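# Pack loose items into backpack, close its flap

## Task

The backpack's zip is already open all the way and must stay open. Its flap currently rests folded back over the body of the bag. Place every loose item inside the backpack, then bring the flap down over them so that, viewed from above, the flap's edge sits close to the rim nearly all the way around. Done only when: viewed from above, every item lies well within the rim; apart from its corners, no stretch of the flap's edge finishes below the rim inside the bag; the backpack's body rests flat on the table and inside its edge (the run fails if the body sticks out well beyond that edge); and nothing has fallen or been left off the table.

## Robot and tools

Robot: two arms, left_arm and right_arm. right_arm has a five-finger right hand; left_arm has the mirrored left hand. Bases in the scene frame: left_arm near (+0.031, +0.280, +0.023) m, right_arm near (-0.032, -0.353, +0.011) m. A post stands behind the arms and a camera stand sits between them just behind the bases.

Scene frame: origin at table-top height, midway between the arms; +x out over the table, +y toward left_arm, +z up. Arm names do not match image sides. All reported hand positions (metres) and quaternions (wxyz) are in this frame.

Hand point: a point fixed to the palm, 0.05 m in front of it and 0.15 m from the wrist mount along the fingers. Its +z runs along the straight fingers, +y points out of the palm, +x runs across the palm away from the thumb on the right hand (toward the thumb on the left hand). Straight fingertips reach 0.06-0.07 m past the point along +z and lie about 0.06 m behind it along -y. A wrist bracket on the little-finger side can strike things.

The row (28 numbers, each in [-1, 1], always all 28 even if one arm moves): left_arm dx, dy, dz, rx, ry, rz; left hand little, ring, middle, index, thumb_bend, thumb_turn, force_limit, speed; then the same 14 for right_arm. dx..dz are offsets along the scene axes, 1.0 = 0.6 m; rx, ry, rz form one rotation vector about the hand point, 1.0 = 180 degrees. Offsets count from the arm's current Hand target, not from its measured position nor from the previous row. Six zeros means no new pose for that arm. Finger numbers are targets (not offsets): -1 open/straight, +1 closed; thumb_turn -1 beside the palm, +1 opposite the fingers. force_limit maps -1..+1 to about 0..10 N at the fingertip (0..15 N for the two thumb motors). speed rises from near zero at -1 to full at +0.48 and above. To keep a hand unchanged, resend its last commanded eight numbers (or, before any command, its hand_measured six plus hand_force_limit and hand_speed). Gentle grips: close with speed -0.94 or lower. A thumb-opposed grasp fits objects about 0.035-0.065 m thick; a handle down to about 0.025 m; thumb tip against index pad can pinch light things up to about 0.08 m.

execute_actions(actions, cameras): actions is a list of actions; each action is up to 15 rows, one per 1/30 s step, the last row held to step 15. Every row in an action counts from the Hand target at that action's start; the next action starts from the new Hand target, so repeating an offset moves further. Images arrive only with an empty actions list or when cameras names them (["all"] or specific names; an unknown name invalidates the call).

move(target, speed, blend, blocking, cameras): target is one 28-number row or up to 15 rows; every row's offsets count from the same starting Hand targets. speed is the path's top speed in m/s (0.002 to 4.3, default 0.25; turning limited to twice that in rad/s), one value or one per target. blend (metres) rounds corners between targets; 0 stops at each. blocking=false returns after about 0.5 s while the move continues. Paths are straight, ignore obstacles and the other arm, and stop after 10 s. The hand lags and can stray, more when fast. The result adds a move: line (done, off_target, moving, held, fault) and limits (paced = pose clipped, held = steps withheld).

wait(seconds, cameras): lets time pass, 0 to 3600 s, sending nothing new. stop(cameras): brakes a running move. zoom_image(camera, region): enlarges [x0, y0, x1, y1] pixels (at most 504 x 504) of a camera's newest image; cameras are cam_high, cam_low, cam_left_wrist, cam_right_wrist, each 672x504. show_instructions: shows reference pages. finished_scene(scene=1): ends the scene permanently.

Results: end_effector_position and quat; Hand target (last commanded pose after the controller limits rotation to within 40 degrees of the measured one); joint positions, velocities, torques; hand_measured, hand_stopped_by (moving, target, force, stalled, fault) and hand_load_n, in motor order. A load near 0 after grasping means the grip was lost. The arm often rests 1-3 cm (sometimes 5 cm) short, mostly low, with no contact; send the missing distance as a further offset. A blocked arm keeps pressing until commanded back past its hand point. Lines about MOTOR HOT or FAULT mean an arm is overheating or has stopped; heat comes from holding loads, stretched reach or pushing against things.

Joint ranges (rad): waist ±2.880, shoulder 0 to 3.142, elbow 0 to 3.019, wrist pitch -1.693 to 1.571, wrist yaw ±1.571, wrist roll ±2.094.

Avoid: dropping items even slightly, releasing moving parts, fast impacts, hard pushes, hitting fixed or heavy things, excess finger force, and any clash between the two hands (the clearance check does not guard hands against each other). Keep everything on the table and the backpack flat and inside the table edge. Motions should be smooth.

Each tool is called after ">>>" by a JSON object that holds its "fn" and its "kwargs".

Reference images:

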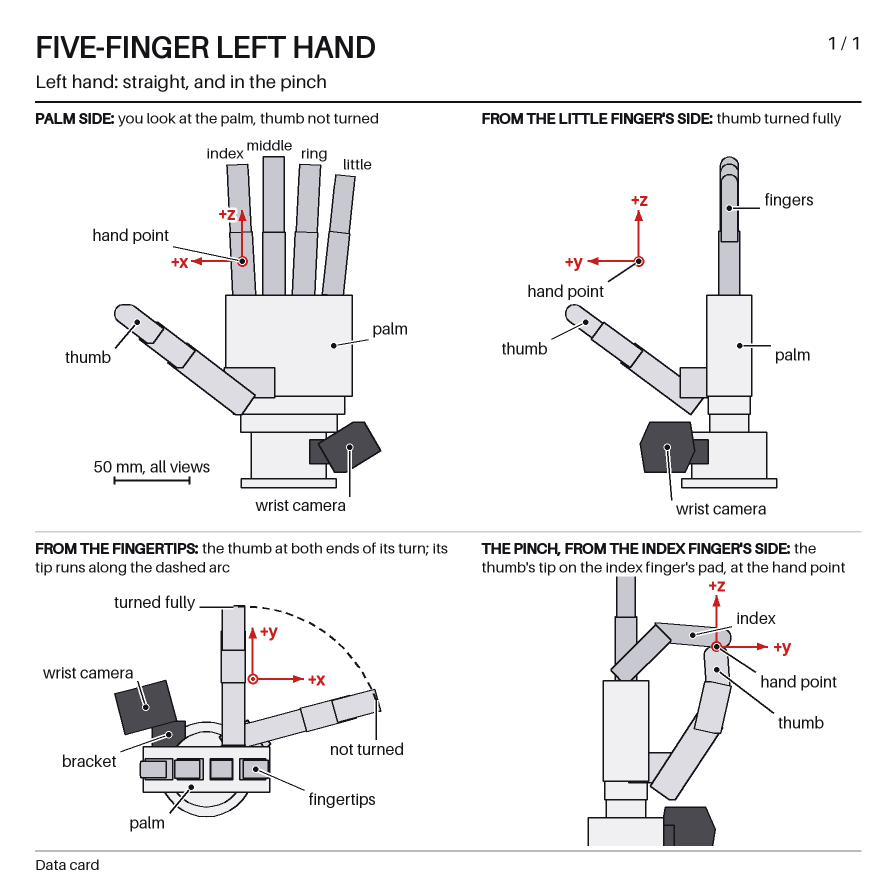

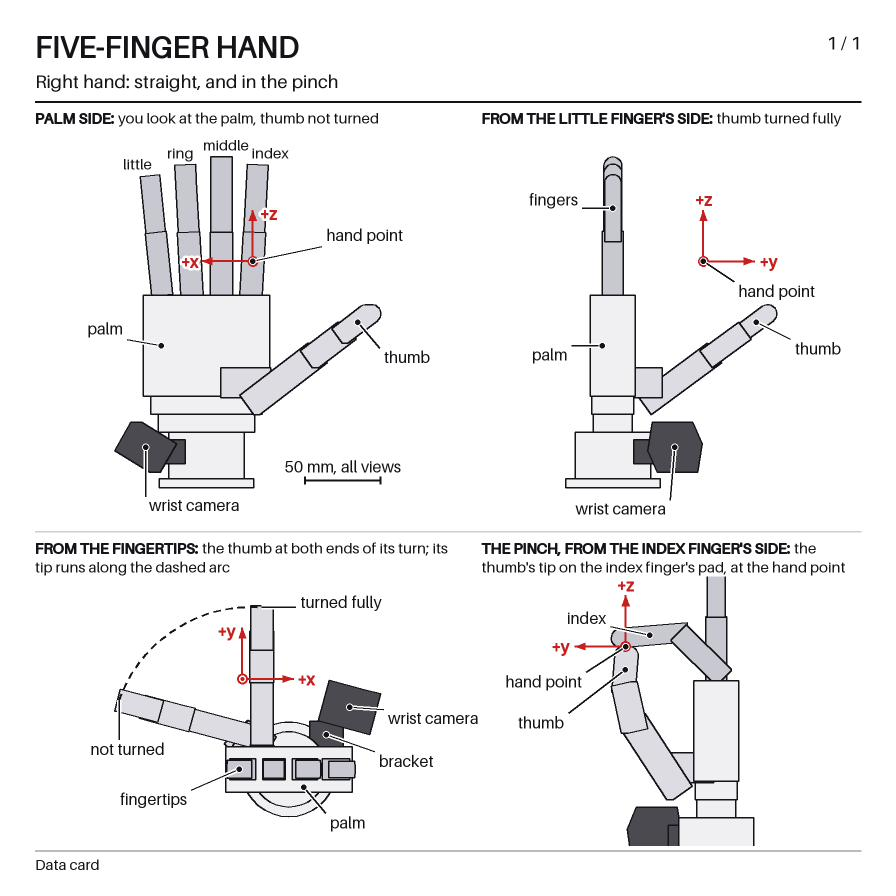

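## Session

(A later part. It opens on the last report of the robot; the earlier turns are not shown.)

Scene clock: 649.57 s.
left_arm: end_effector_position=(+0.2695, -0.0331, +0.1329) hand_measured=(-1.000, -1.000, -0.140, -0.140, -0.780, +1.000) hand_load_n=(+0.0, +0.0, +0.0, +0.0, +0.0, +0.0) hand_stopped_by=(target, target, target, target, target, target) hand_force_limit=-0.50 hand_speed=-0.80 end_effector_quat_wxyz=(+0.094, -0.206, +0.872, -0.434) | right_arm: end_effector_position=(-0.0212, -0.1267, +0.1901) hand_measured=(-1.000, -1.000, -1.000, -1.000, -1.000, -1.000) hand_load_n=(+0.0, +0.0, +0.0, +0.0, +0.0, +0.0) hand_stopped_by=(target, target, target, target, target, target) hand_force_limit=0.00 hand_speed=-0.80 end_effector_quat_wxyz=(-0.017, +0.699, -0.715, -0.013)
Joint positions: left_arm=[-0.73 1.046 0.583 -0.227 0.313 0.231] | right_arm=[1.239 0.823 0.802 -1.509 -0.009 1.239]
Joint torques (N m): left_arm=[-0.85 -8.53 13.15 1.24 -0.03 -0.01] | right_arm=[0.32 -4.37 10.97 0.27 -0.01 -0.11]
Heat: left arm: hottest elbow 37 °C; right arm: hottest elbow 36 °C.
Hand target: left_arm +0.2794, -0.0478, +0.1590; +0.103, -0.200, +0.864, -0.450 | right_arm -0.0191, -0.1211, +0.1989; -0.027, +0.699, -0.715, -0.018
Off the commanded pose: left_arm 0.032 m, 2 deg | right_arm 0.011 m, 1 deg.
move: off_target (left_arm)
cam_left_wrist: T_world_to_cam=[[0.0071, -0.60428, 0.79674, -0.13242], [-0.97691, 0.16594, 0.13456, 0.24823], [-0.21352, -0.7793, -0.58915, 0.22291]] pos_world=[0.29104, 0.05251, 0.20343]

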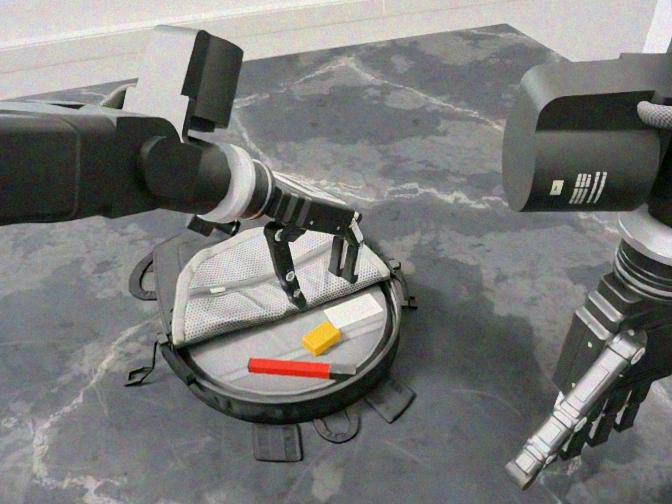

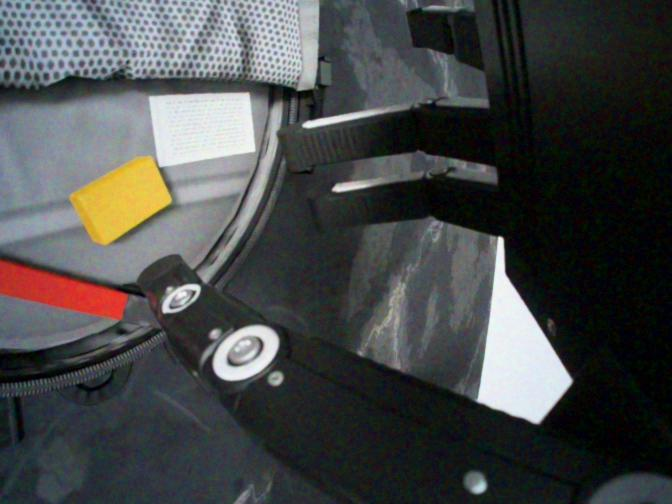

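>>> {"fn": "move", "kwargs": {"target": [-0.1,0.30,0.27,0,0,0,-1,-1,-0.14,-0.14,-0.78,1,-0.5,-0.8,0,0,0,0,0,0,-1,-1,-1,-1,-1,-1,0,-0.8], "speed": 0.25, "cameras": ["all"]}}

Scene clock: 654.70 s.
left_arm: end_effector_position=(+0.2116, +0.1305, +0.2958) hand_measured=(-1.000, -1.000, -0.140, -0.140, -0.780, +1.000) hand_load_n=(+0.0, +0.0, +0.0, -0.5, +0.0, +0.0) hand_stopped_by=(target, target, target, target, target, target) hand_force_limit=-0.50 hand_speed=-0.80 end_effector_quat_wxyz=(+0.082, -0.210, +0.868, -0.443) | right_arm: end_effector_position=(-0.0212, -0.1267, +0.1901) hand_measured=(-1.000, -1.000, -1.000, -1.000, -1.000, -1.000) hand_load_n=(+0.0, +0.0, +0.0, +0.5, +0.0, +0.0) hand_stopped_by=(target, target, target, target, target, target) hand_force_limit=0.00 hand_speed=-0.80 end_effector_quat_wxyz=(-0.017, +0.699, -0.715, -0.013)
Joint positions: left_arm=[-0.154 0.607 0.851 -1.182 0.743 0.691] | right_arm=[1.239 0.823 0.802 -1.509 -0.009 1.239]
Joint torques (N m): left_arm=[0.5 -0.79 13.81 0.79 0.7 0.18] | right_arm=[-1.73 -4.07 10.92 0.27 -0.02 -0.16]
Heat: left arm: hottest elbow 38 °C; right arm: hottest elbow 36 °C.
Hand target: left_arm +0.2194, +0.1321, +0.3211; +0.103, -0.200, +0.864, -0.450 | right_arm -0.0191, -0.1211, +0.1989; -0.027, +0.699, -0.715, -0.018
Off the commanded pose: left_arm 0.026 m, 3 deg | right_arm 0.011 m, 1 deg.
move: off_target (left_arm)
cam_left_wrist: T_world_to_cam=[[0.02139, -0.58398, 0.81149, -0.17299], [-0.97346, 0.17282, 0.15002, 0.13638], [-0.22785, -0.79316, -0.56478, 0.43165]] pos_world=[0.23481, 0.21778, 0.36371]

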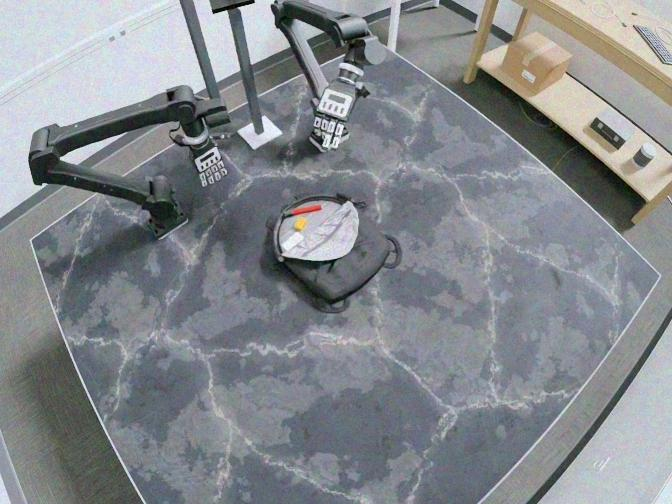

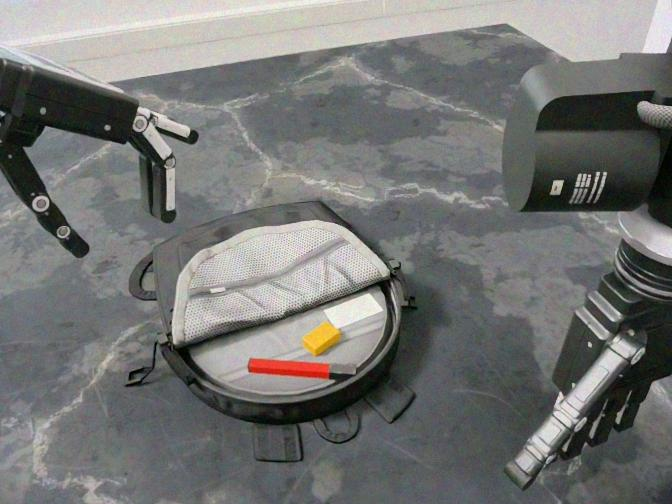

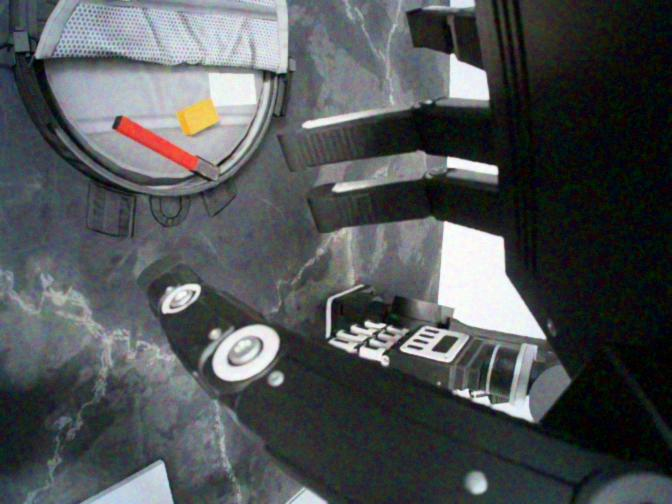

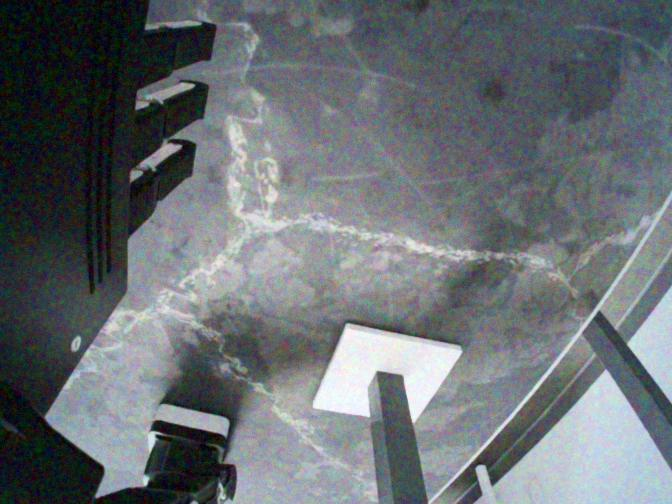

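>>> {"fn": "zoom_image", "kwargs": {"camera": "cam_low", "region": [110, 180, 430, 480]}}

>>> {"fn": "zoom_image", "kwargs": {"camera": "cam_high", "region": [250, 180, 420, 325]}}

Scaled by 1.575.

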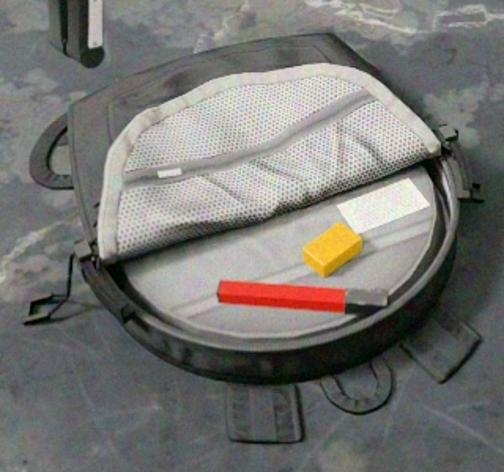

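Scaled by 2.965.

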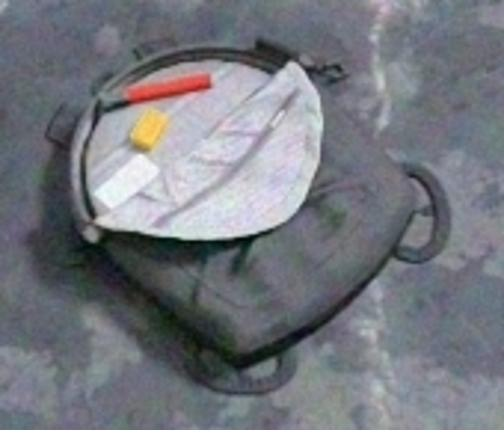

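>>> {"fn": "move", "kwargs": {"target": [0.384,-0.212,-0.168,0.0787,0.1235,0.3551,-0.3,-0.3,-0.3,-0.3,-0.6,1,-0.5,-0.3,0,0,0,0,0,0,-1,-1,-1,-1,-1,-1,0,-0.8], "speed": 0.25, "cameras": ["cam_low","cam_left_wrist","cam_high"]}}

Scene clock: 713.43 s.
left_arm: end_effector_position=(+0.4384, +0.0187, +0.2005) hand_measured=(-0.300, -0.300, -0.300, -0.300, -0.600, +1.000) hand_load_n=(+0.0, -0.5, +0.0, +0.0, +0.0, +0.0) hand_stopped_by=(target, target, target, target, target, target) hand_force_limit=-0.50 hand_speed=-0.30 end_effector_quat_wxyz=(-0.184, +0.688, -0.683, +0.162) | right_arm: end_effector_position=(-0.0212, -0.1267, +0.1901) hand_measured=(-1.000, -1.000, -1.000, -1.000, -1.000, -1.000) hand_load_n=(+0.0, +0.0, +0.0, +0.0, +0.0, +0.0) hand_stopped_by=(target, target, target, target, target, target) hand_force_limit=0.00 hand_speed=-0.80 end_effector_quat_wxyz=(-0.017, +0.699, -0.715, -0.013)
Joint positions: left_arm=[-0.575 1.421 1.237 -0.977 -0.286 -0.519] | right_arm=[1.239 0.823 0.802 -1.509 -0.009 1.239]
Joint torques (N m): left_arm=[-0.03 -14.33 13.45 0.34 -0.57 -0.01] | right_arm=[-0.73 -3.96 10.95 0.24 0.01 -0.14]
Heat: left arm: hottest elbow 41 °C; right arm: hottest elbow 37 °C.
Hand target: left_arm +0.4498, +0.0050, +0.2204; -0.187, +0.688, -0.678, +0.180 | right_arm -0.0191, -0.1211, +0.1989; -0.027, +0.699, -0.715, -0.018
Off the commanded pose: left_arm 0.027 m, 2 deg | right_arm 0.011 m, 1 deg.
move: off_target (left_arm)
cam_left_wrist: T_world_to_cam=[[0.82799, -0.27372, 0.4894, -0.46069], [-0.46603, -0.82128, 0.32911, 0.15108], [0.31185, -0.50058, -0.80757, 0.14752]] pos_world=[0.40584, 0.07183, 0.29487]
Images, in order (width x height): cam_high 672x504, cam_low 672x504, cam_left_wrist 672x504.

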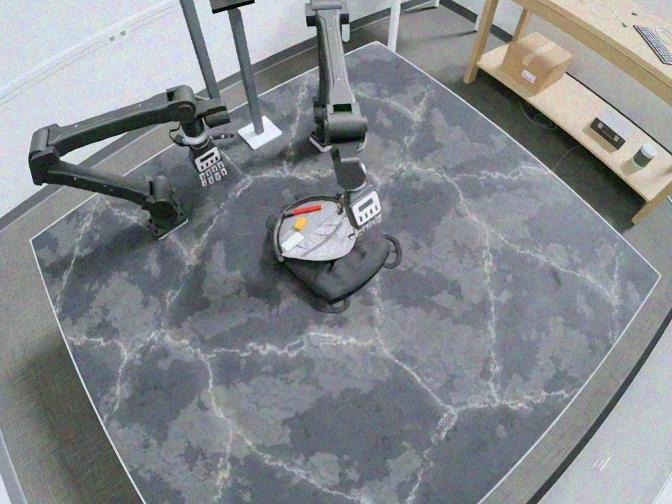

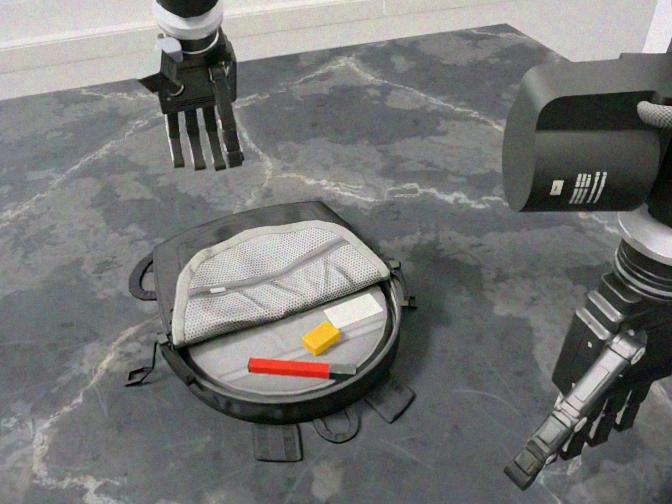

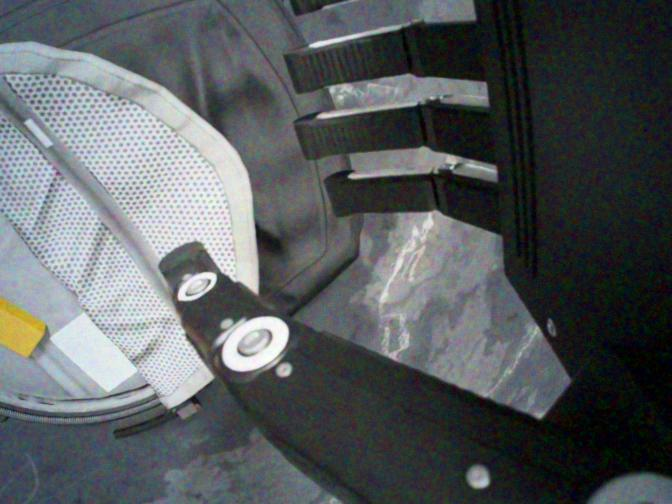

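>>> {"fn": "move", "kwargs": {"target": [-0.033,0.005,-0.205,0,0,0,-0.3,-0.3,-0.3,-0.3,-0.6,1,-0.5,-0.3,0,0,0,0,0,0,-1,-1,-1,-1,-1,-1,0,-0.8], "speed": 0.12, "cameras": ["cam_low","cam_left_wrist"]}}

>>> {"fn": "zoom_image", "kwargs": {"camera": "cam_low", "region": [110, 130, 430, 370]}}

Scene clock: 733.97 s.
left_arm: end_effector_position=(+0.4320, +0.0130, +0.1036) hand_measured=(-0.300, -0.300, -0.300, -0.300, -0.600, +1.000) hand_load_n=(+0.0, +0.0, +0.0, +0.0, +0.0, +0.0) hand_stopped_by=(target, target, target, target, target, target) hand_force_limit=-0.50 hand_speed=-0.30 end_effector_quat_wxyz=(-0.188, +0.687, -0.679, +0.178) | right_arm: end_effector_position=(-0.0212, -0.1267, +0.1901) hand_measured=(-1.000, -1.000, -1.000, -1.000, -1.000, -1.000) hand_load_n=(+0.0, +0.0, +0.0, +0.0, +0.0, +0.0) hand_stopped_by=(target, target, target, target, target, target) hand_force_limit=0.00 hand_speed=-0.80 end_effector_quat_wxyz=(-0.017, +0.699, -0.715, -0.013)
Joint positions: left_arm=[-0.594 1.478 1.022 -0.676 -0.296 -0.537] | right_arm=[1.239 0.823 0.802 -1.509 -0.009 1.239]
Joint torques (N m): left_arm=[-1.2 -13.86 7.8 1.55 -0.47 -0.03] | right_arm=[0.09 -4.07 11.06 0.24 -0.06 -0.11]
Heat: left arm: hottest elbow 42 °C; right arm: hottest elbow 37 °C.
Hand target: left_arm +0.4300, +0.0079, +0.0973; -0.187, +0.688, -0.678, +0.180 | right_arm -0.0191, -0.1211, +0.1989; -0.027, +0.699, -0.715, -0.018
Off the commanded pose: left_arm 0.008 m, 0 deg | right_arm 0.011 m, 1 deg.
move: done
cam_left_wrist: T_world_to_cam=[[0.81342, -0.26456, 0.51803, -0.40624], [-0.47529, -0.8157, 0.32974, 0.17916], [0.33532, -0.51443, -0.78925, 0.05646]] pos_world=[0.39666, 0.06771, 0.19593]

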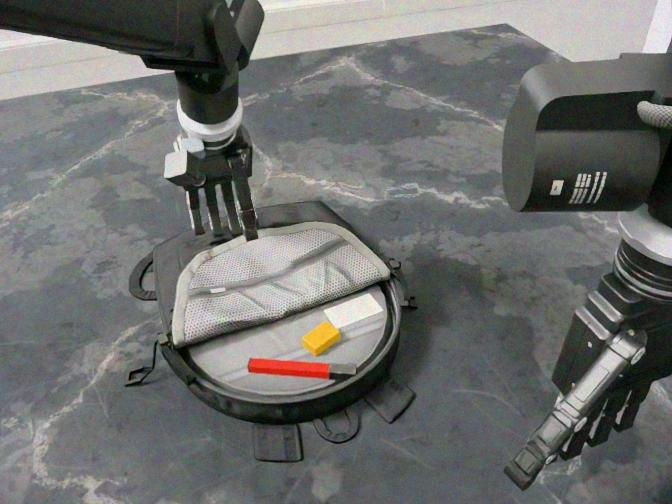

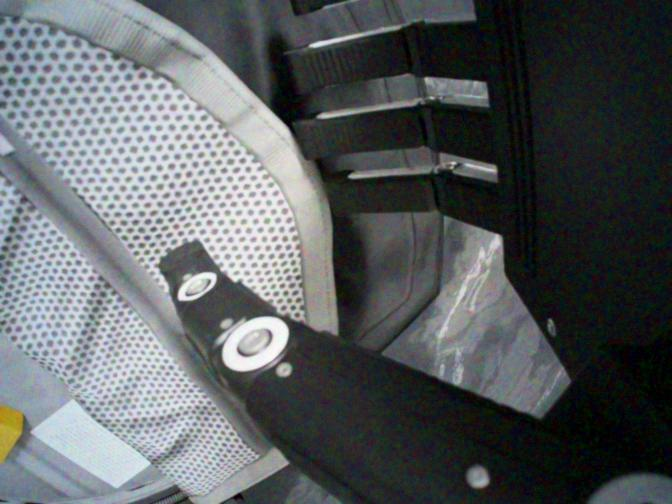

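Scaled by 1.575.

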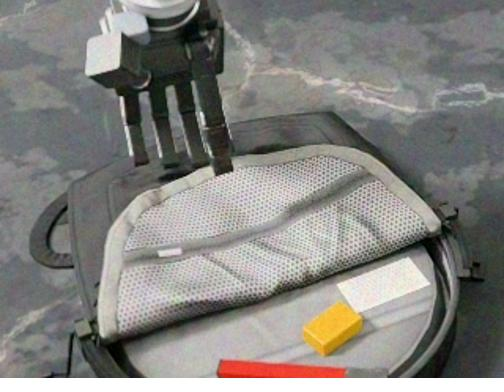

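>>> {"fn": "move", "kwargs": {"target": [0.015,0.0,-0.025,0,0,0,-0.3,-0.3,-0.3,-0.3,-0.6,1,-0.5,-0.3,0,0,0,0,0,0,-1,-1,-1,-1,-1,-1,0,-0.8], "speed": 0.08, "cameras": ["cam_low","cam_left_wrist"]}}

>>> {"fn": "zoom_image", "kwargs": {"camera": "cam_low", "region": [130, 150, 350, 315]}}

Scene clock: 741.27 s.
left_arm: end_effector_position=(+0.4398, +0.0078, +0.0908) hand_measured=(-0.300, -0.300, -0.300, -0.300, -0.600, +1.000) hand_load_n=(+0.0, +0.0, -0.5, +0.0, +0.0, +0.0) hand_stopped_by=(target, target, target, target, target, target) hand_force_limit=-0.50 hand_speed=-0.30 end_effector_quat_wxyz=(-0.188, +0.687, -0.678, +0.182) | right_arm: end_effector_position=(-0.0212, -0.1267, +0.1901) hand_measured=(-1.000, -1.000, -1.000, -1.000, -1.000, -1.000) hand_load_n=(+0.0, +0.0, +0.0, +0.0, -0.5, +0.0) hand_stopped_by=(target, target, target, target, target, target) hand_force_limit=0.00 hand_speed=-0.80 end_effector_quat_wxyz=(-0.017, +0.699, -0.715, -0.013)
Joint positions: left_arm=[-0.594 1.513 1.022 -0.633 -0.296 -0.537] | right_arm=[1.239 0.823 0.802 -1.509 -0.009 1.239]
Joint torques (N m): left_arm=[-0.09 -14.15 7.49 1.39 -0.29 0.06] | right_arm=[-0.09 -4.66 11.03 0.57 -0.01 -0.11]
Heat: left arm: hottest elbow 42 °C; right arm: hottest elbow 37 °C.
Hand target: left_arm +0.4390, +0.0079, +0.0822; -0.187, +0.688, -0.678, +0.180 | right_arm -0.0191, -0.1211, +0.1989; -0.027, +0.699, -0.715, -0.018
Off the commanded pose: left_arm 0.008 m, 0 deg | right_arm 0.011 m, 1 deg.
move: done
cam_left_wrist: T_world_to_cam=[[0.81015, -0.26231, 0.52427, -0.40646], [-0.47736, -0.81429, 0.33025, 0.18363], [0.34028, -0.51781, -0.78491, 0.03843]] pos_world=[0.40387, 0.06281, 0.18262]

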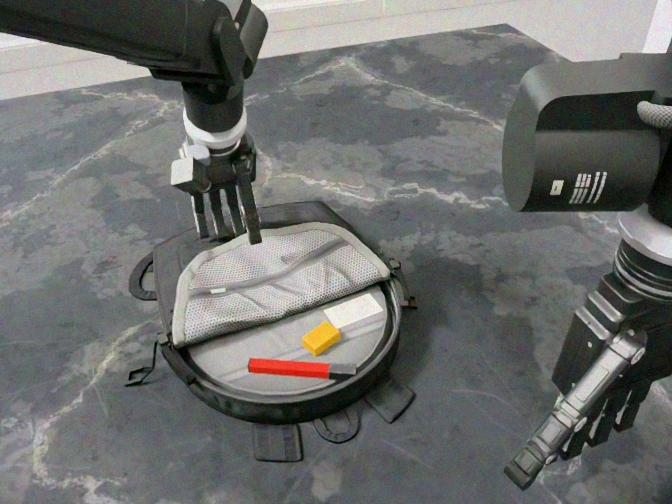

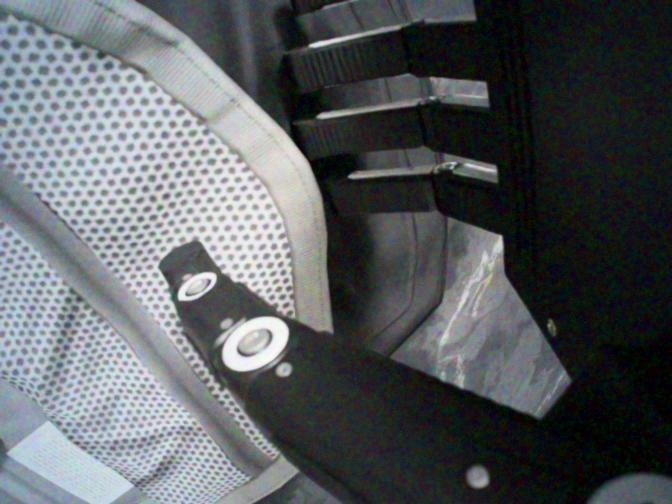

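Scaled by 2.291.

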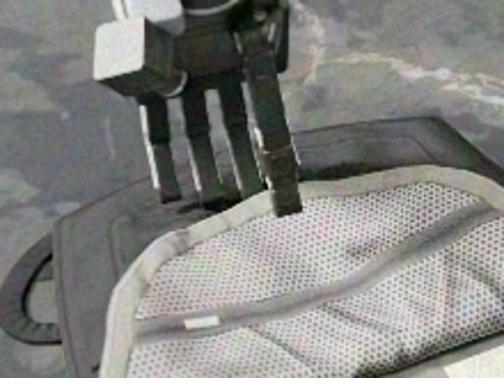

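>>> {"fn": "move", "kwargs": {"target": [0.0,0.0,-0.015,0,0,0,-0.3,-0.3,-0.3,-0.3,-0.6,1,-0.5,-0.3,0,0,0,0,0,0,-1,-1,-1,-1,-1,-1,0,-0.8], "speed": 0.08}}

Scene clock: 744.90 s.
left_arm: end_effector_position=(+0.4411, +0.0069, +0.0874) hand_measured=(-0.300, -0.300, -0.300, -0.300, -0.600, +1.000) hand_load_n=(+0.0, +0.0, -1.0, +0.0, +0.0, +0.0) hand_stopped_by=(target, target, target, target, target, target) hand_force_limit=-0.50 hand_speed=-0.30 end_effector_quat_wxyz=(-0.189, +0.687, -0.676, +0.187) | right_arm: end_effector_position=(-0.0212, -0.1267, +0.1901) hand_measured=(-1.000, -1.000, -1.000, -1.000, -1.000, -1.000) hand_load_n=(+0.0, +0.0, +0.0, +0.0, +0.0, +0.0) hand_stopped_by=(target, target, target, target, target, target) hand_force_limit=0.00 hand_speed=-0.80 end_effector_quat_wxyz=(-0.017, +0.699, -0.715, -0.013)
Joint positions: left_arm=[-0.594 1.516 1.012 -0.61 -0.296 -0.537] | right_arm=[1.239 0.823 0.802 -1.509 -0.009 1.239]
Joint torques (N m): left_arm=[0.56 -13.74 7.17 1.57 -0.23 0.08] | right_arm=[-0.26 -4.37 10.89 0.13 0.03 -0.14]
Heat: left arm: hottest elbow 41 °C; right arm: hottest elbow 37 °C.
Hand target: left_arm +0.4390, +0.0079, +0.0733; -0.187, +0.688, -0.678, +0.180 | right_arm -0.0191, -0.1211, +0.1989; -0.027, +0.699, -0.715, -0.018
Off the commanded pose: left_arm 0.014 m, 1 deg | right_arm 0.011 m, 1 deg.
move: off_target (left_arm)

>>> {"fn": "execute_actions", "kwargs": {"actions": [[[0,0,-0.003,0,0,0,-0.15,-0.15,-0.15,-0.15,-0.6,1,-0.5,-0.85,0,0,0,0,0,0,-1,-1,-1,-1,-1,-1,0,-0.8]]], "cameras": ["cam_low","cam_left_wrist"]}}

>>> {"fn": "zoom_image", "kwargs": {"camera": "cam_low", "region": [130, 150, 350, 315]}}

Scene clock: 750.73 s.
left_arm: end_effector_position=(+0.4440, +0.0054, +0.0866) hand_measured=(-0.150, -0.150, -0.150, -0.150, -0.600, +1.000) hand_load_n=(+0.0, +0.0, +1.0, +0.0, +0.0, +0.0) hand_stopped_by=(target, target, target, target, target, target) hand_force_limit=-0.50 hand_speed=-0.85 end_effector_quat_wxyz=(-0.191, +0.687, -0.675, +0.191) | right_arm: end_effector_position=(-0.0212, -0.1267, +0.1901) hand_measured=(-1.000, -1.000, -1.000, -1.000, -1.000, -1.000) hand_load_n=(+0.0, +0.0, +0.0, +0.0, +0.0, +0.0) hand_stopped_by=(target, target, target, target, target, target) hand_force_limit=0.00 hand_speed=-0.80 end_effector_quat_wxyz=(-0.017, +0.699, -0.715, -0.013)
Joint positions: left_arm=[-0.594 1.52 1.012 -0.596 -0.298 -0.537] | right_arm=[1.239 0.823 0.802 -1.509 -0.009 1.239]
Joint torques (N m): left_arm=[0.03 -14.04 7.01 1.32 -0.19 0.05] | right_arm=[-0.09 -4.01 10.81 0.49 0.01 -0.14]
Heat: left arm: hottest elbow 41 °C; right arm: hottest elbow 37 °C.
Hand target: left_arm +0.4390, +0.0079, +0.0715; -0.187, +0.688, -0.678, +0.180 | right_arm -0.0191, -0.1211, +0.1989; -0.027, +0.699, -0.715, -0.018
Off the commanded pose: left_arm 0.016 m, 1 deg | right_arm 0.011 m, 1 deg.
cam_left_wrist: T_world_to_cam=[[0.80093, -0.25636, 0.5411, -0.40568], [-0.48251, -0.81144, 0.32977, 0.18745], [0.35453, -0.52521, -0.7736, 0.02532]] pos_world=[0.40638, 0.0614, 0.17729]

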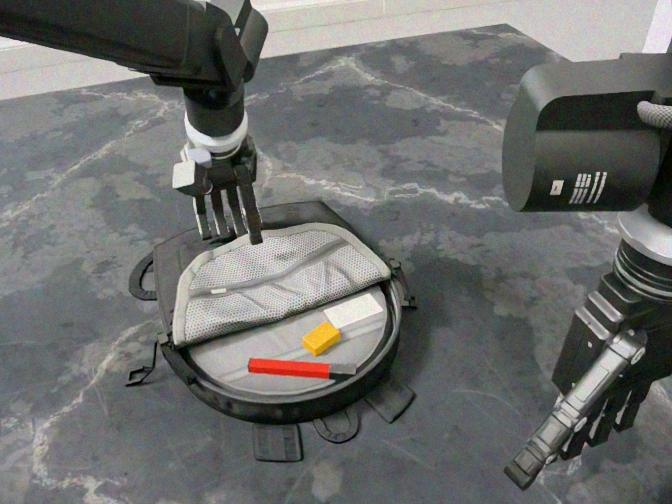

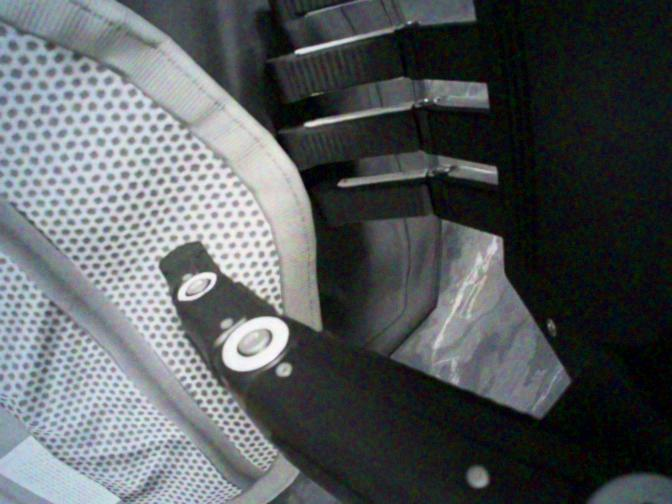

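Scaled by 2.291.

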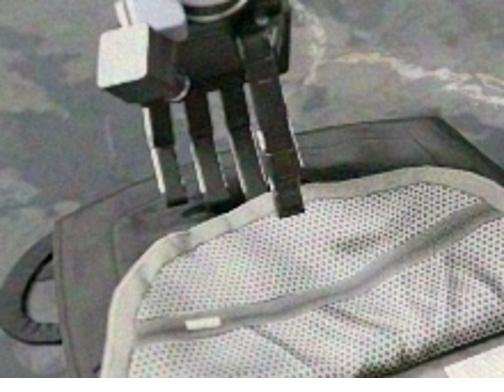

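>>> {"fn": "execute_actions", "kwargs": {"actions": [[[-0.005,0,-0.005,0,0,0,0.0,0.0,0.0,0.0,-0.6,1,-0.5,-0.85,0,0,0,0,0,0,-1,-1,-1,-1,-1,-1,0,-0.8]]], "cameras": ["cam_low","cam_left_wrist"]}}

>>> {"fn": "zoom_image", "kwargs": {"camera": "cam_low", "region": [130, 150, 350, 315]}}

Scene clock: 754.77 s.
left_arm: end_effector_position=(+0.4439, +0.0057, +0.0844) hand_measured=(+0.000, +0.000, +0.000, +0.000, -0.600, +1.000) hand_load_n=(+0.0, +0.0, +0.5, +0.5, +0.0, +0.0) hand_stopped_by=(target, target, target, target, target, target) hand_force_limit=-0.50 hand_speed=-0.85 end_effector_quat_wxyz=(-0.192, +0.687, -0.674, +0.193) | right_arm: end_effector_position=(-0.0212, -0.1267, +0.1901) hand_measured=(-1.000, -1.000, -1.000, -1.000, -1.000, -1.000) hand_load_n=(+0.0, +0.0, +0.0, +0.0, +0.0, +0.0) hand_stopped_by=(target, target, target, target, target, target) hand_force_limit=0.00 hand_speed=-0.80 end_effector_quat_wxyz=(-0.017, +0.699, -0.715, -0.013)
Joint positions: left_arm=[-0.594 1.52 1.004 -0.583 -0.299 -0.537] | right_arm=[1.239 0.823 0.802 -1.509 -0.009 1.239]
Joint torques (N m): left_arm=[-0.03 -13.16 6.69 1.1 -0.19 0.04] | right_arm=[-0.21 -3.72 11 0.42 0.08 -0.12]
Heat: left arm: hottest elbow 41 °C; right arm: hottest elbow 37 °C.
Hand target: left_arm +0.4359, +0.0080, +0.0684; -0.187, +0.688, -0.678, +0.180 | right_arm -0.0191, -0.1211, +0.1989; -0.027, +0.699, -0.715, -0.018
Off the commanded pose: left_arm 0.018 m, 2 deg | right_arm 0.011 m, 1 deg.
cam_left_wrist: T_world_to_cam=[[0.7985, -0.25499, 0.54533, -0.40371], [-0.48369, -0.81105, 0.32901, 0.18891], [0.3584, -0.52648, -0.77095, 0.0219]] pos_world=[0.40589, 0.0618, 0.17488]

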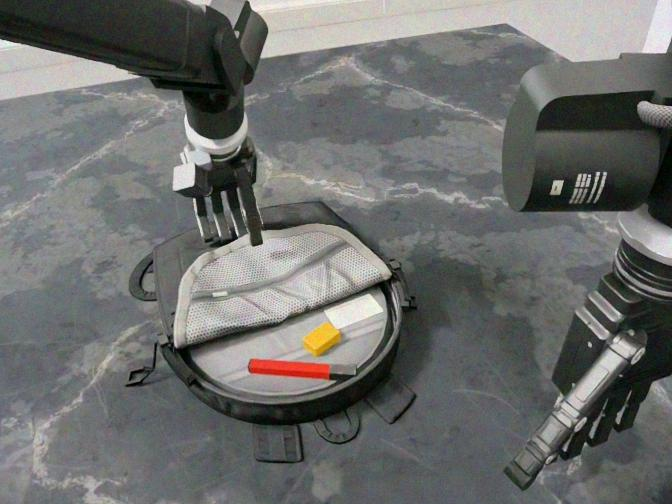

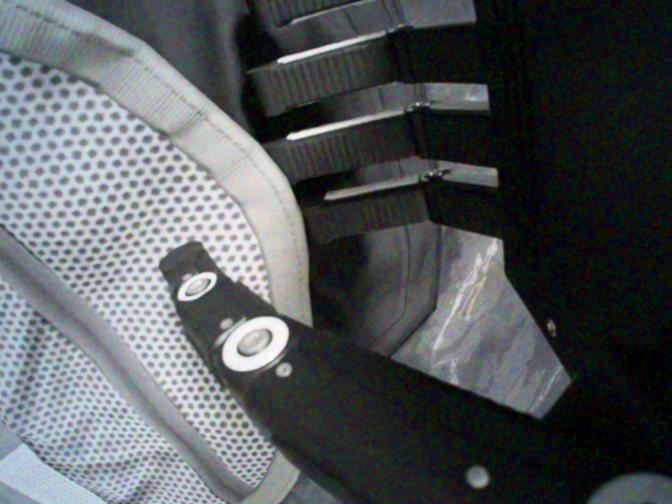

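Scaled by 2.291.

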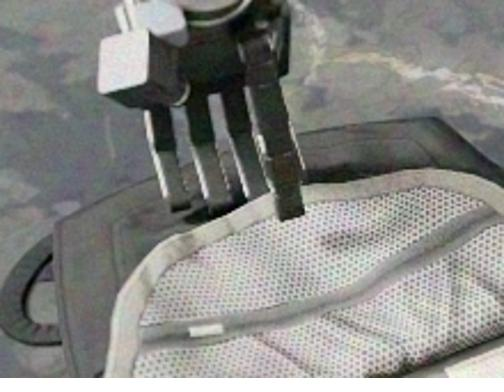

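>>> {"fn": "move", "kwargs": {"target": [0.012,0.0,-0.02,0,0,0,0,0,0,0,-0.6,1,-0.5,-0.85,0,0,0,0,0,0,-1,-1,-1,-1,-1,-1,0,-0.8], "speed": 0.06, "cameras": ["cam_low","cam_left_wrist"]}}

>>> {"fn": "zoom_image", "kwargs": {"camera": "cam_left_wrist", "region": [200, 100, 460, 300]}}

Scene clock: 762.43 s.
left_arm: end_effector_position=(+0.4488, +0.0036, +0.0748) hand_measured=(+0.000, +0.000, +0.000, +0.000, -0.600, +1.000) hand_load_n=(+0.0, +0.0, -1.0, +0.0, +0.0, +0.0) hand_stopped_by=(target, target, target, target, target, target) hand_force_limit=-0.50 hand_speed=-0.85 end_effector_quat_wxyz=(-0.192, +0.687, -0.673, +0.194) | right_arm: end_effector_position=(-0.0212, -0.1267, +0.1901) hand_measured=(-1.000, -1.000, -1.000, -1.000, -1.000, -1.000) hand_load_n=(+0.0, +0.0, +0.0, +0.0, -0.5, +0.0) hand_stopped_by=(target, target, target, target, target, target) hand_force_limit=0.00 hand_speed=-0.80 end_effector_quat_wxyz=(-0.017, +0.699, -0.715, -0.013)
Joint positions: left_arm=[-0.593 1.545 1.004 -0.556 -0.299 -0.537] | right_arm=[1.239 0.823 0.802 -1.509 -0.009 1.239]
Joint torques (N m): left_arm=[0.21 -13.74 6.57 1.37 0.01 0.11] | right_arm=[-0.21 -4.95 10.86 0.28 0.04 -0.13]
Heat: left arm: hottest elbow 41 °C; right arm: hottest elbow 37 °C.
Hand target: left_arm +0.4432, +0.0081, +0.0565; -0.187, +0.688, -0.678, +0.180 | right_arm -0.0191, -0.1211, +0.1989; -0.027, +0.699, -0.715, -0.018
Off the commanded pose: left_arm 0.020 m, 2 deg | right_arm 0.011 m, 1 deg.
move: off_target (left_arm)
cam_left_wrist: T_world_to_cam=[[0.79831, -0.25293, 0.54656, -0.40291], [-0.48251, -0.8117, 0.32912, 0.19223], [0.3604, -0.52646, -0.77003, 0.01057]] pos_world=[0.41059, 0.0597, 0.16508]

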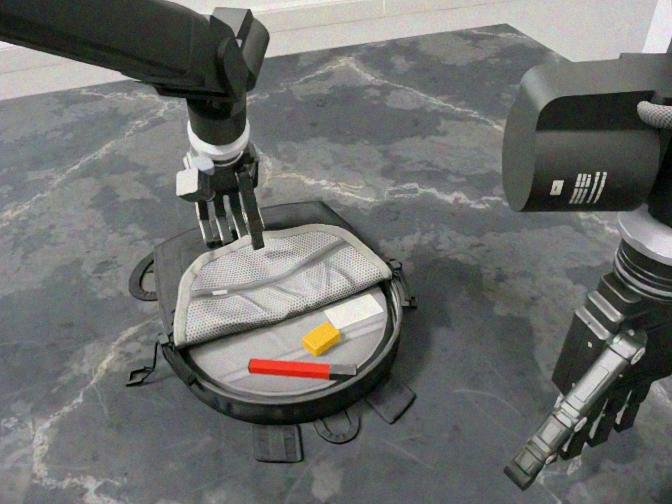

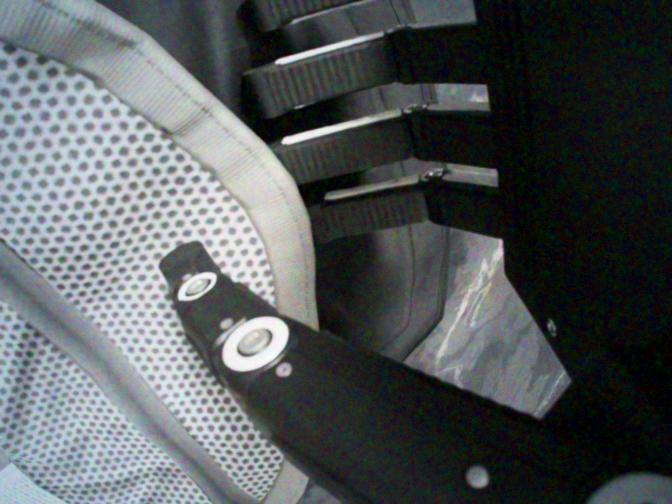

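Scaled by 1.938 from the camera's image (finer frame: 960x720).

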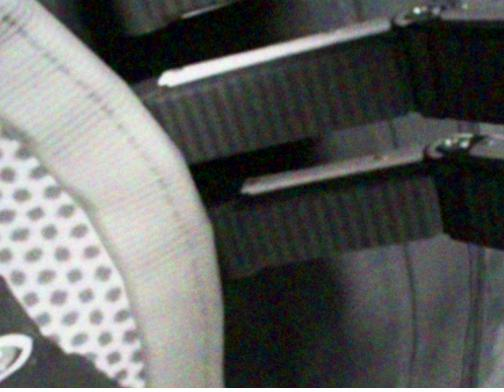

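>>> {"fn": "move", "kwargs": {"target": [-0.035,0.0,0.0,0,0,0,0,0,0,0,-0.6,1,-0.5,-0.85,0,0,0,0,0,0,-1,-1,-1,-1,-1,-1,0,-0.8], "speed": 0.06, "cameras": ["cam_low","cam_left_wrist"]}}

>>> {"fn": "zoom_image", "kwargs": {"camera": "cam_left_wrist", "region": [200, 100, 460, 300]}}

Scene clock: 768.33 s.
left_arm: end_effector_position=(+0.4399, +0.0073, +0.0726) hand_measured=(+0.000, +0.000, +0.000, +0.000, -0.600, +1.000) hand_load_n=(+0.0, +0.0, +0.0, +0.0, +0.0, +0.0) hand_stopped_by=(target, target, target, target, target, target) hand_force_limit=-0.50 hand_speed=-0.85 end_effector_quat_wxyz=(-0.194, +0.689, -0.669, +0.197) | right_arm: end_effector_position=(-0.0212, -0.1267, +0.1901) hand_measured=(-1.000, -1.000, -1.000, -1.000, -1.000, -1.000) hand_load_n=(+0.0, +0.0, +0.0, +0.0, +0.0, +0.5) hand_stopped_by=(target, target, target, target, target, target) hand_force_limit=0.00 hand_speed=-0.80 end_effector_quat_wxyz=(-0.017, +0.699, -0.715, -0.013)
Joint positions: left_arm=[-0.599 1.522 0.968 -0.539 -0.306 -0.549] | right_arm=[1.239 0.823 0.802 -1.509 -0.009 1.239]
Joint torques (N m): left_arm=[-1.38 -15.15 6 0.7 -0.17 0.02] | right_arm=[0.62 -4.01 11.02 0.46 -0.02 -0.2]
Heat: left arm: hottest elbow 40 °C; right arm: hottest elbow 37 °C.
Hand target: left_arm +0.4222, +0.0079, +0.0565; -0.187, +0.688, -0.678, +0.180 | right_arm -0.0191, -0.1211, +0.1989; -0.027, +0.699, -0.715, -0.018
Off the commanded pose: left_arm 0.024 m, 2 deg | right_arm 0.011 m, 1 deg.
move: off_target (left_arm)
cam_left_wrist: T_world_to_cam=[[0.79583, -0.24482, 0.55381, -0.39327], [-0.47886, -0.81424, 0.32818, 0.19012], [0.37059, -0.52638, -0.76524, 0.00924]] pos_world=[0.40059, 0.06338, 0.16247]

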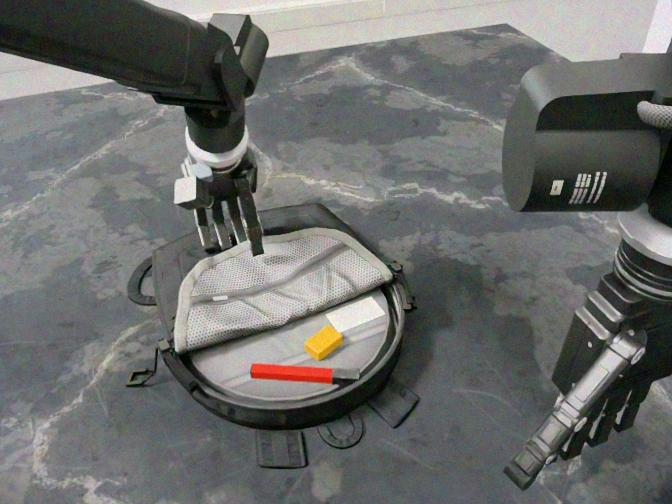

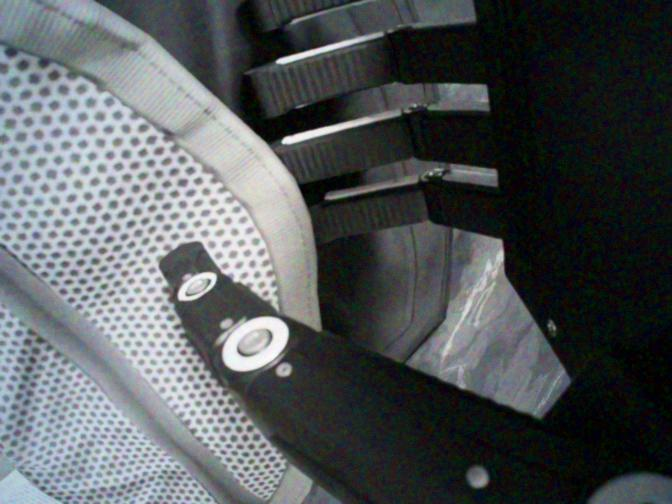

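Scaled by 1.938 from the camera's image (finer frame: 960x720).

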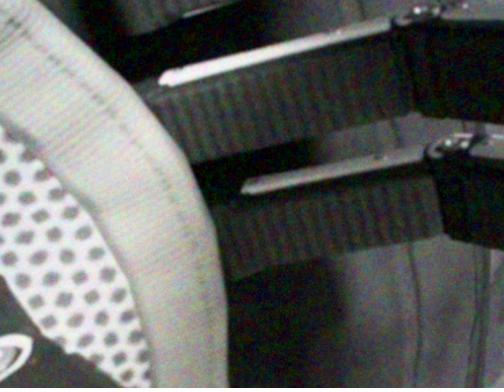

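>>> {"fn": "execute_actions", "kwargs": {"actions": [[[0.005,0,0.008,0,0,0,0.0,0.0,0.0,0.0,-0.15,1,-0.5,-0.7,0,0,0,0,0,0,-1,-1,-1,-1,-1,-1,0,-0.8]]], "cameras": ["cam_left_wrist"]}}

>>> {"fn": "execute_actions", "kwargs": {"actions": [[[0.0,0,0.0,0,0,0,0.15,0.15,0.15,0.15,-0.15,1,-0.5,-0.85,0,0,0,0,0,0,-1,-1,-1,-1,-1,-1,0,-0.8]]], "cameras": ["cam_low","cam_left_wrist"]}}

Scene clock: 778.33 s.
left_arm: end_effector_position=(+0.4400, +0.0072, +0.0726) hand_measured=(+0.000, +0.000, +0.000, +0.000, -0.150, +1.000) hand_load_n=(+0.0, +0.0, +0.0, +0.0, +0.0, +0.0) hand_stopped_by=(target, target, target, target, target, target) hand_force_limit=-0.50 hand_speed=-0.70 end_effector_quat_wxyz=(-0.194, +0.690, -0.669, +0.197) | right_arm: end_effector_position=(-0.0212, -0.1267, +0.1901) hand_measured=(-1.000, -1.000, -1.000, -1.000, -1.000, -1.000) hand_load_n=(+0.0, +0.0, +0.0, +0.0, +0.0, +0.0) hand_stopped_by=(target, target, target, target, target, target) hand_force_limit=0.00 hand_speed=-0.80 end_effector_quat_wxyz=(-0.017, +0.699, -0.715, -0.013)
Joint positions: left_arm=[-0.599 1.522 0.968 -0.539 -0.306 -0.55] | right_arm=[1.239 0.823 0.802 -1.509 -0.009 1.239]
Joint torques (N m): left_arm=[-1.08 -15.15 7.04 0.38 -0.1 0.05] | right_arm=[-0.03 -4.42 11.11 0.46 0.04 -0.13]
Heat: left arm: hottest elbow 39 °C; right arm: hottest elbow 37 °C.
Hand target: left_arm +0.4252, +0.0079, +0.0613; -0.187, +0.688, -0.678, +0.180 | right_arm -0.0191, -0.1211, +0.1989; -0.027, +0.699, -0.715, -0.018
Off the commanded pose: left_arm 0.019 m, 2 deg | right_arm 0.011 m, 1 deg.
cam_left_wrist: T_world_to_cam=[[0.79602, -0.2441, 0.55387, -0.39332], [-0.4783, -0.81445, 0.32848, 0.18981], [0.37091, -0.5264, -0.76507, 0.00912]] pos_world=[0.40049, 0.06338, 0.16247]

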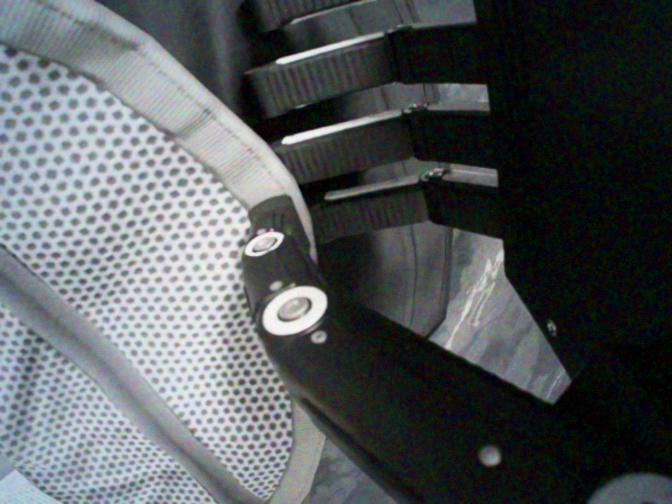

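Scene clock: 779.03 s.
left_arm: end_effector_position=(+0.4400, +0.0072, +0.0726) hand_measured=(+0.150, +0.150, +0.150, +0.150, -0.150, +1.000) hand_load_n=(-0.5, +0.0, +0.0, +0.5, +0.0, +0.0) hand_stopped_by=(target, target, target, target, target, target) hand_force_limit=-0.50 hand_speed=-0.85 end_effector_quat_wxyz=(-0.194, +0.690, -0.669, +0.197) | right_arm: end_effector_position=(-0.0212, -0.1267, +0.1901) hand_measured=(-1.000, -1.000, -1.000, -1.000, -1.000, -1.000) hand_load_n=(-0.5, +0.0, +0.0, +0.0, -0.5, +0.0) hand_stopped_by=(target, target, target, target, target, target) hand_force_limit=0.00 hand_speed=-0.80 end_effector_quat_wxyz=(-0.017, +0.699, -0.715, -0.013)
Joint positions: left_arm=[-0.599 1.522 0.968 -0.539 -0.306 -0.55] | right_arm=[1.239 0.823 0.802 -1.509 -0.009 1.239]
Joint torques (N m): left_arm=[-0.5 -15.44 6.9 0.23 -0.11 0.06] | right_arm=[0.26 -3.43 11.07 0.17 0.01 -0.14]
Heat: left arm: hottest elbow 39 °C; right arm: hottest elbow 37 °C.
Hand target: left_arm +0.4252, +0.0079, +0.0613; -0.187, +0.688, -0.678, +0.180 | right_arm -0.0191, -0.1211, +0.1989; -0.027, +0.699, -0.715, -0.018
Off the commanded pose: left_arm 0.019 m, 2 deg | right_arm 0.011 m, 1 deg.
cam_left_wrist: T_world_to_cam=[[0.79602, -0.2441, 0.55387, -0.39332], [-0.4783, -0.81445, 0.32848, 0.18981], [0.37091, -0.5264, -0.76507, 0.00912]] pos_world=[0.40049, 0.06338, 0.16247]

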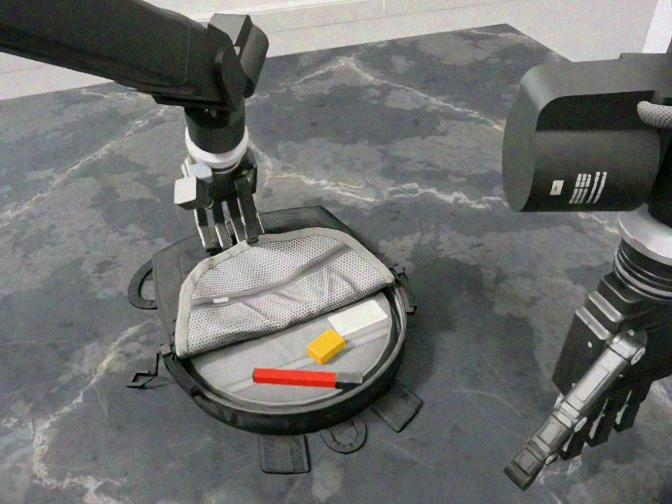

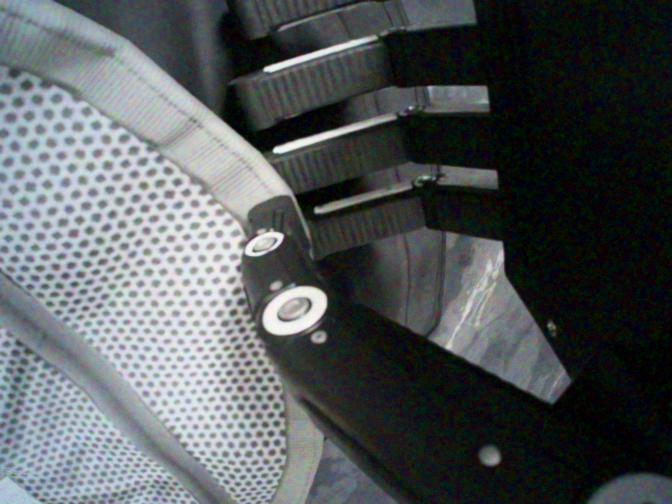

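>>> {"fn": "zoom_image", "kwargs": {"camera": "cam_left_wrist", "region": [180, 80, 400, 280]}}

>>> {"fn": "zoom_image", "kwargs": {"camera": "cam_low", "region": [120, 190, 430, 360]}}

Scaled by 2.291 from the camera's image (finer frame: 960x720).

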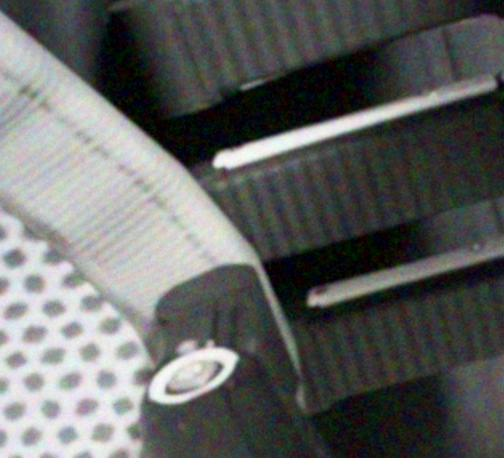

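Scaled by 1.626.

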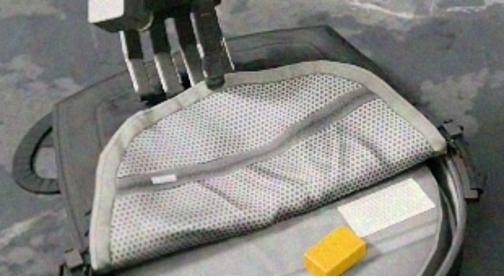

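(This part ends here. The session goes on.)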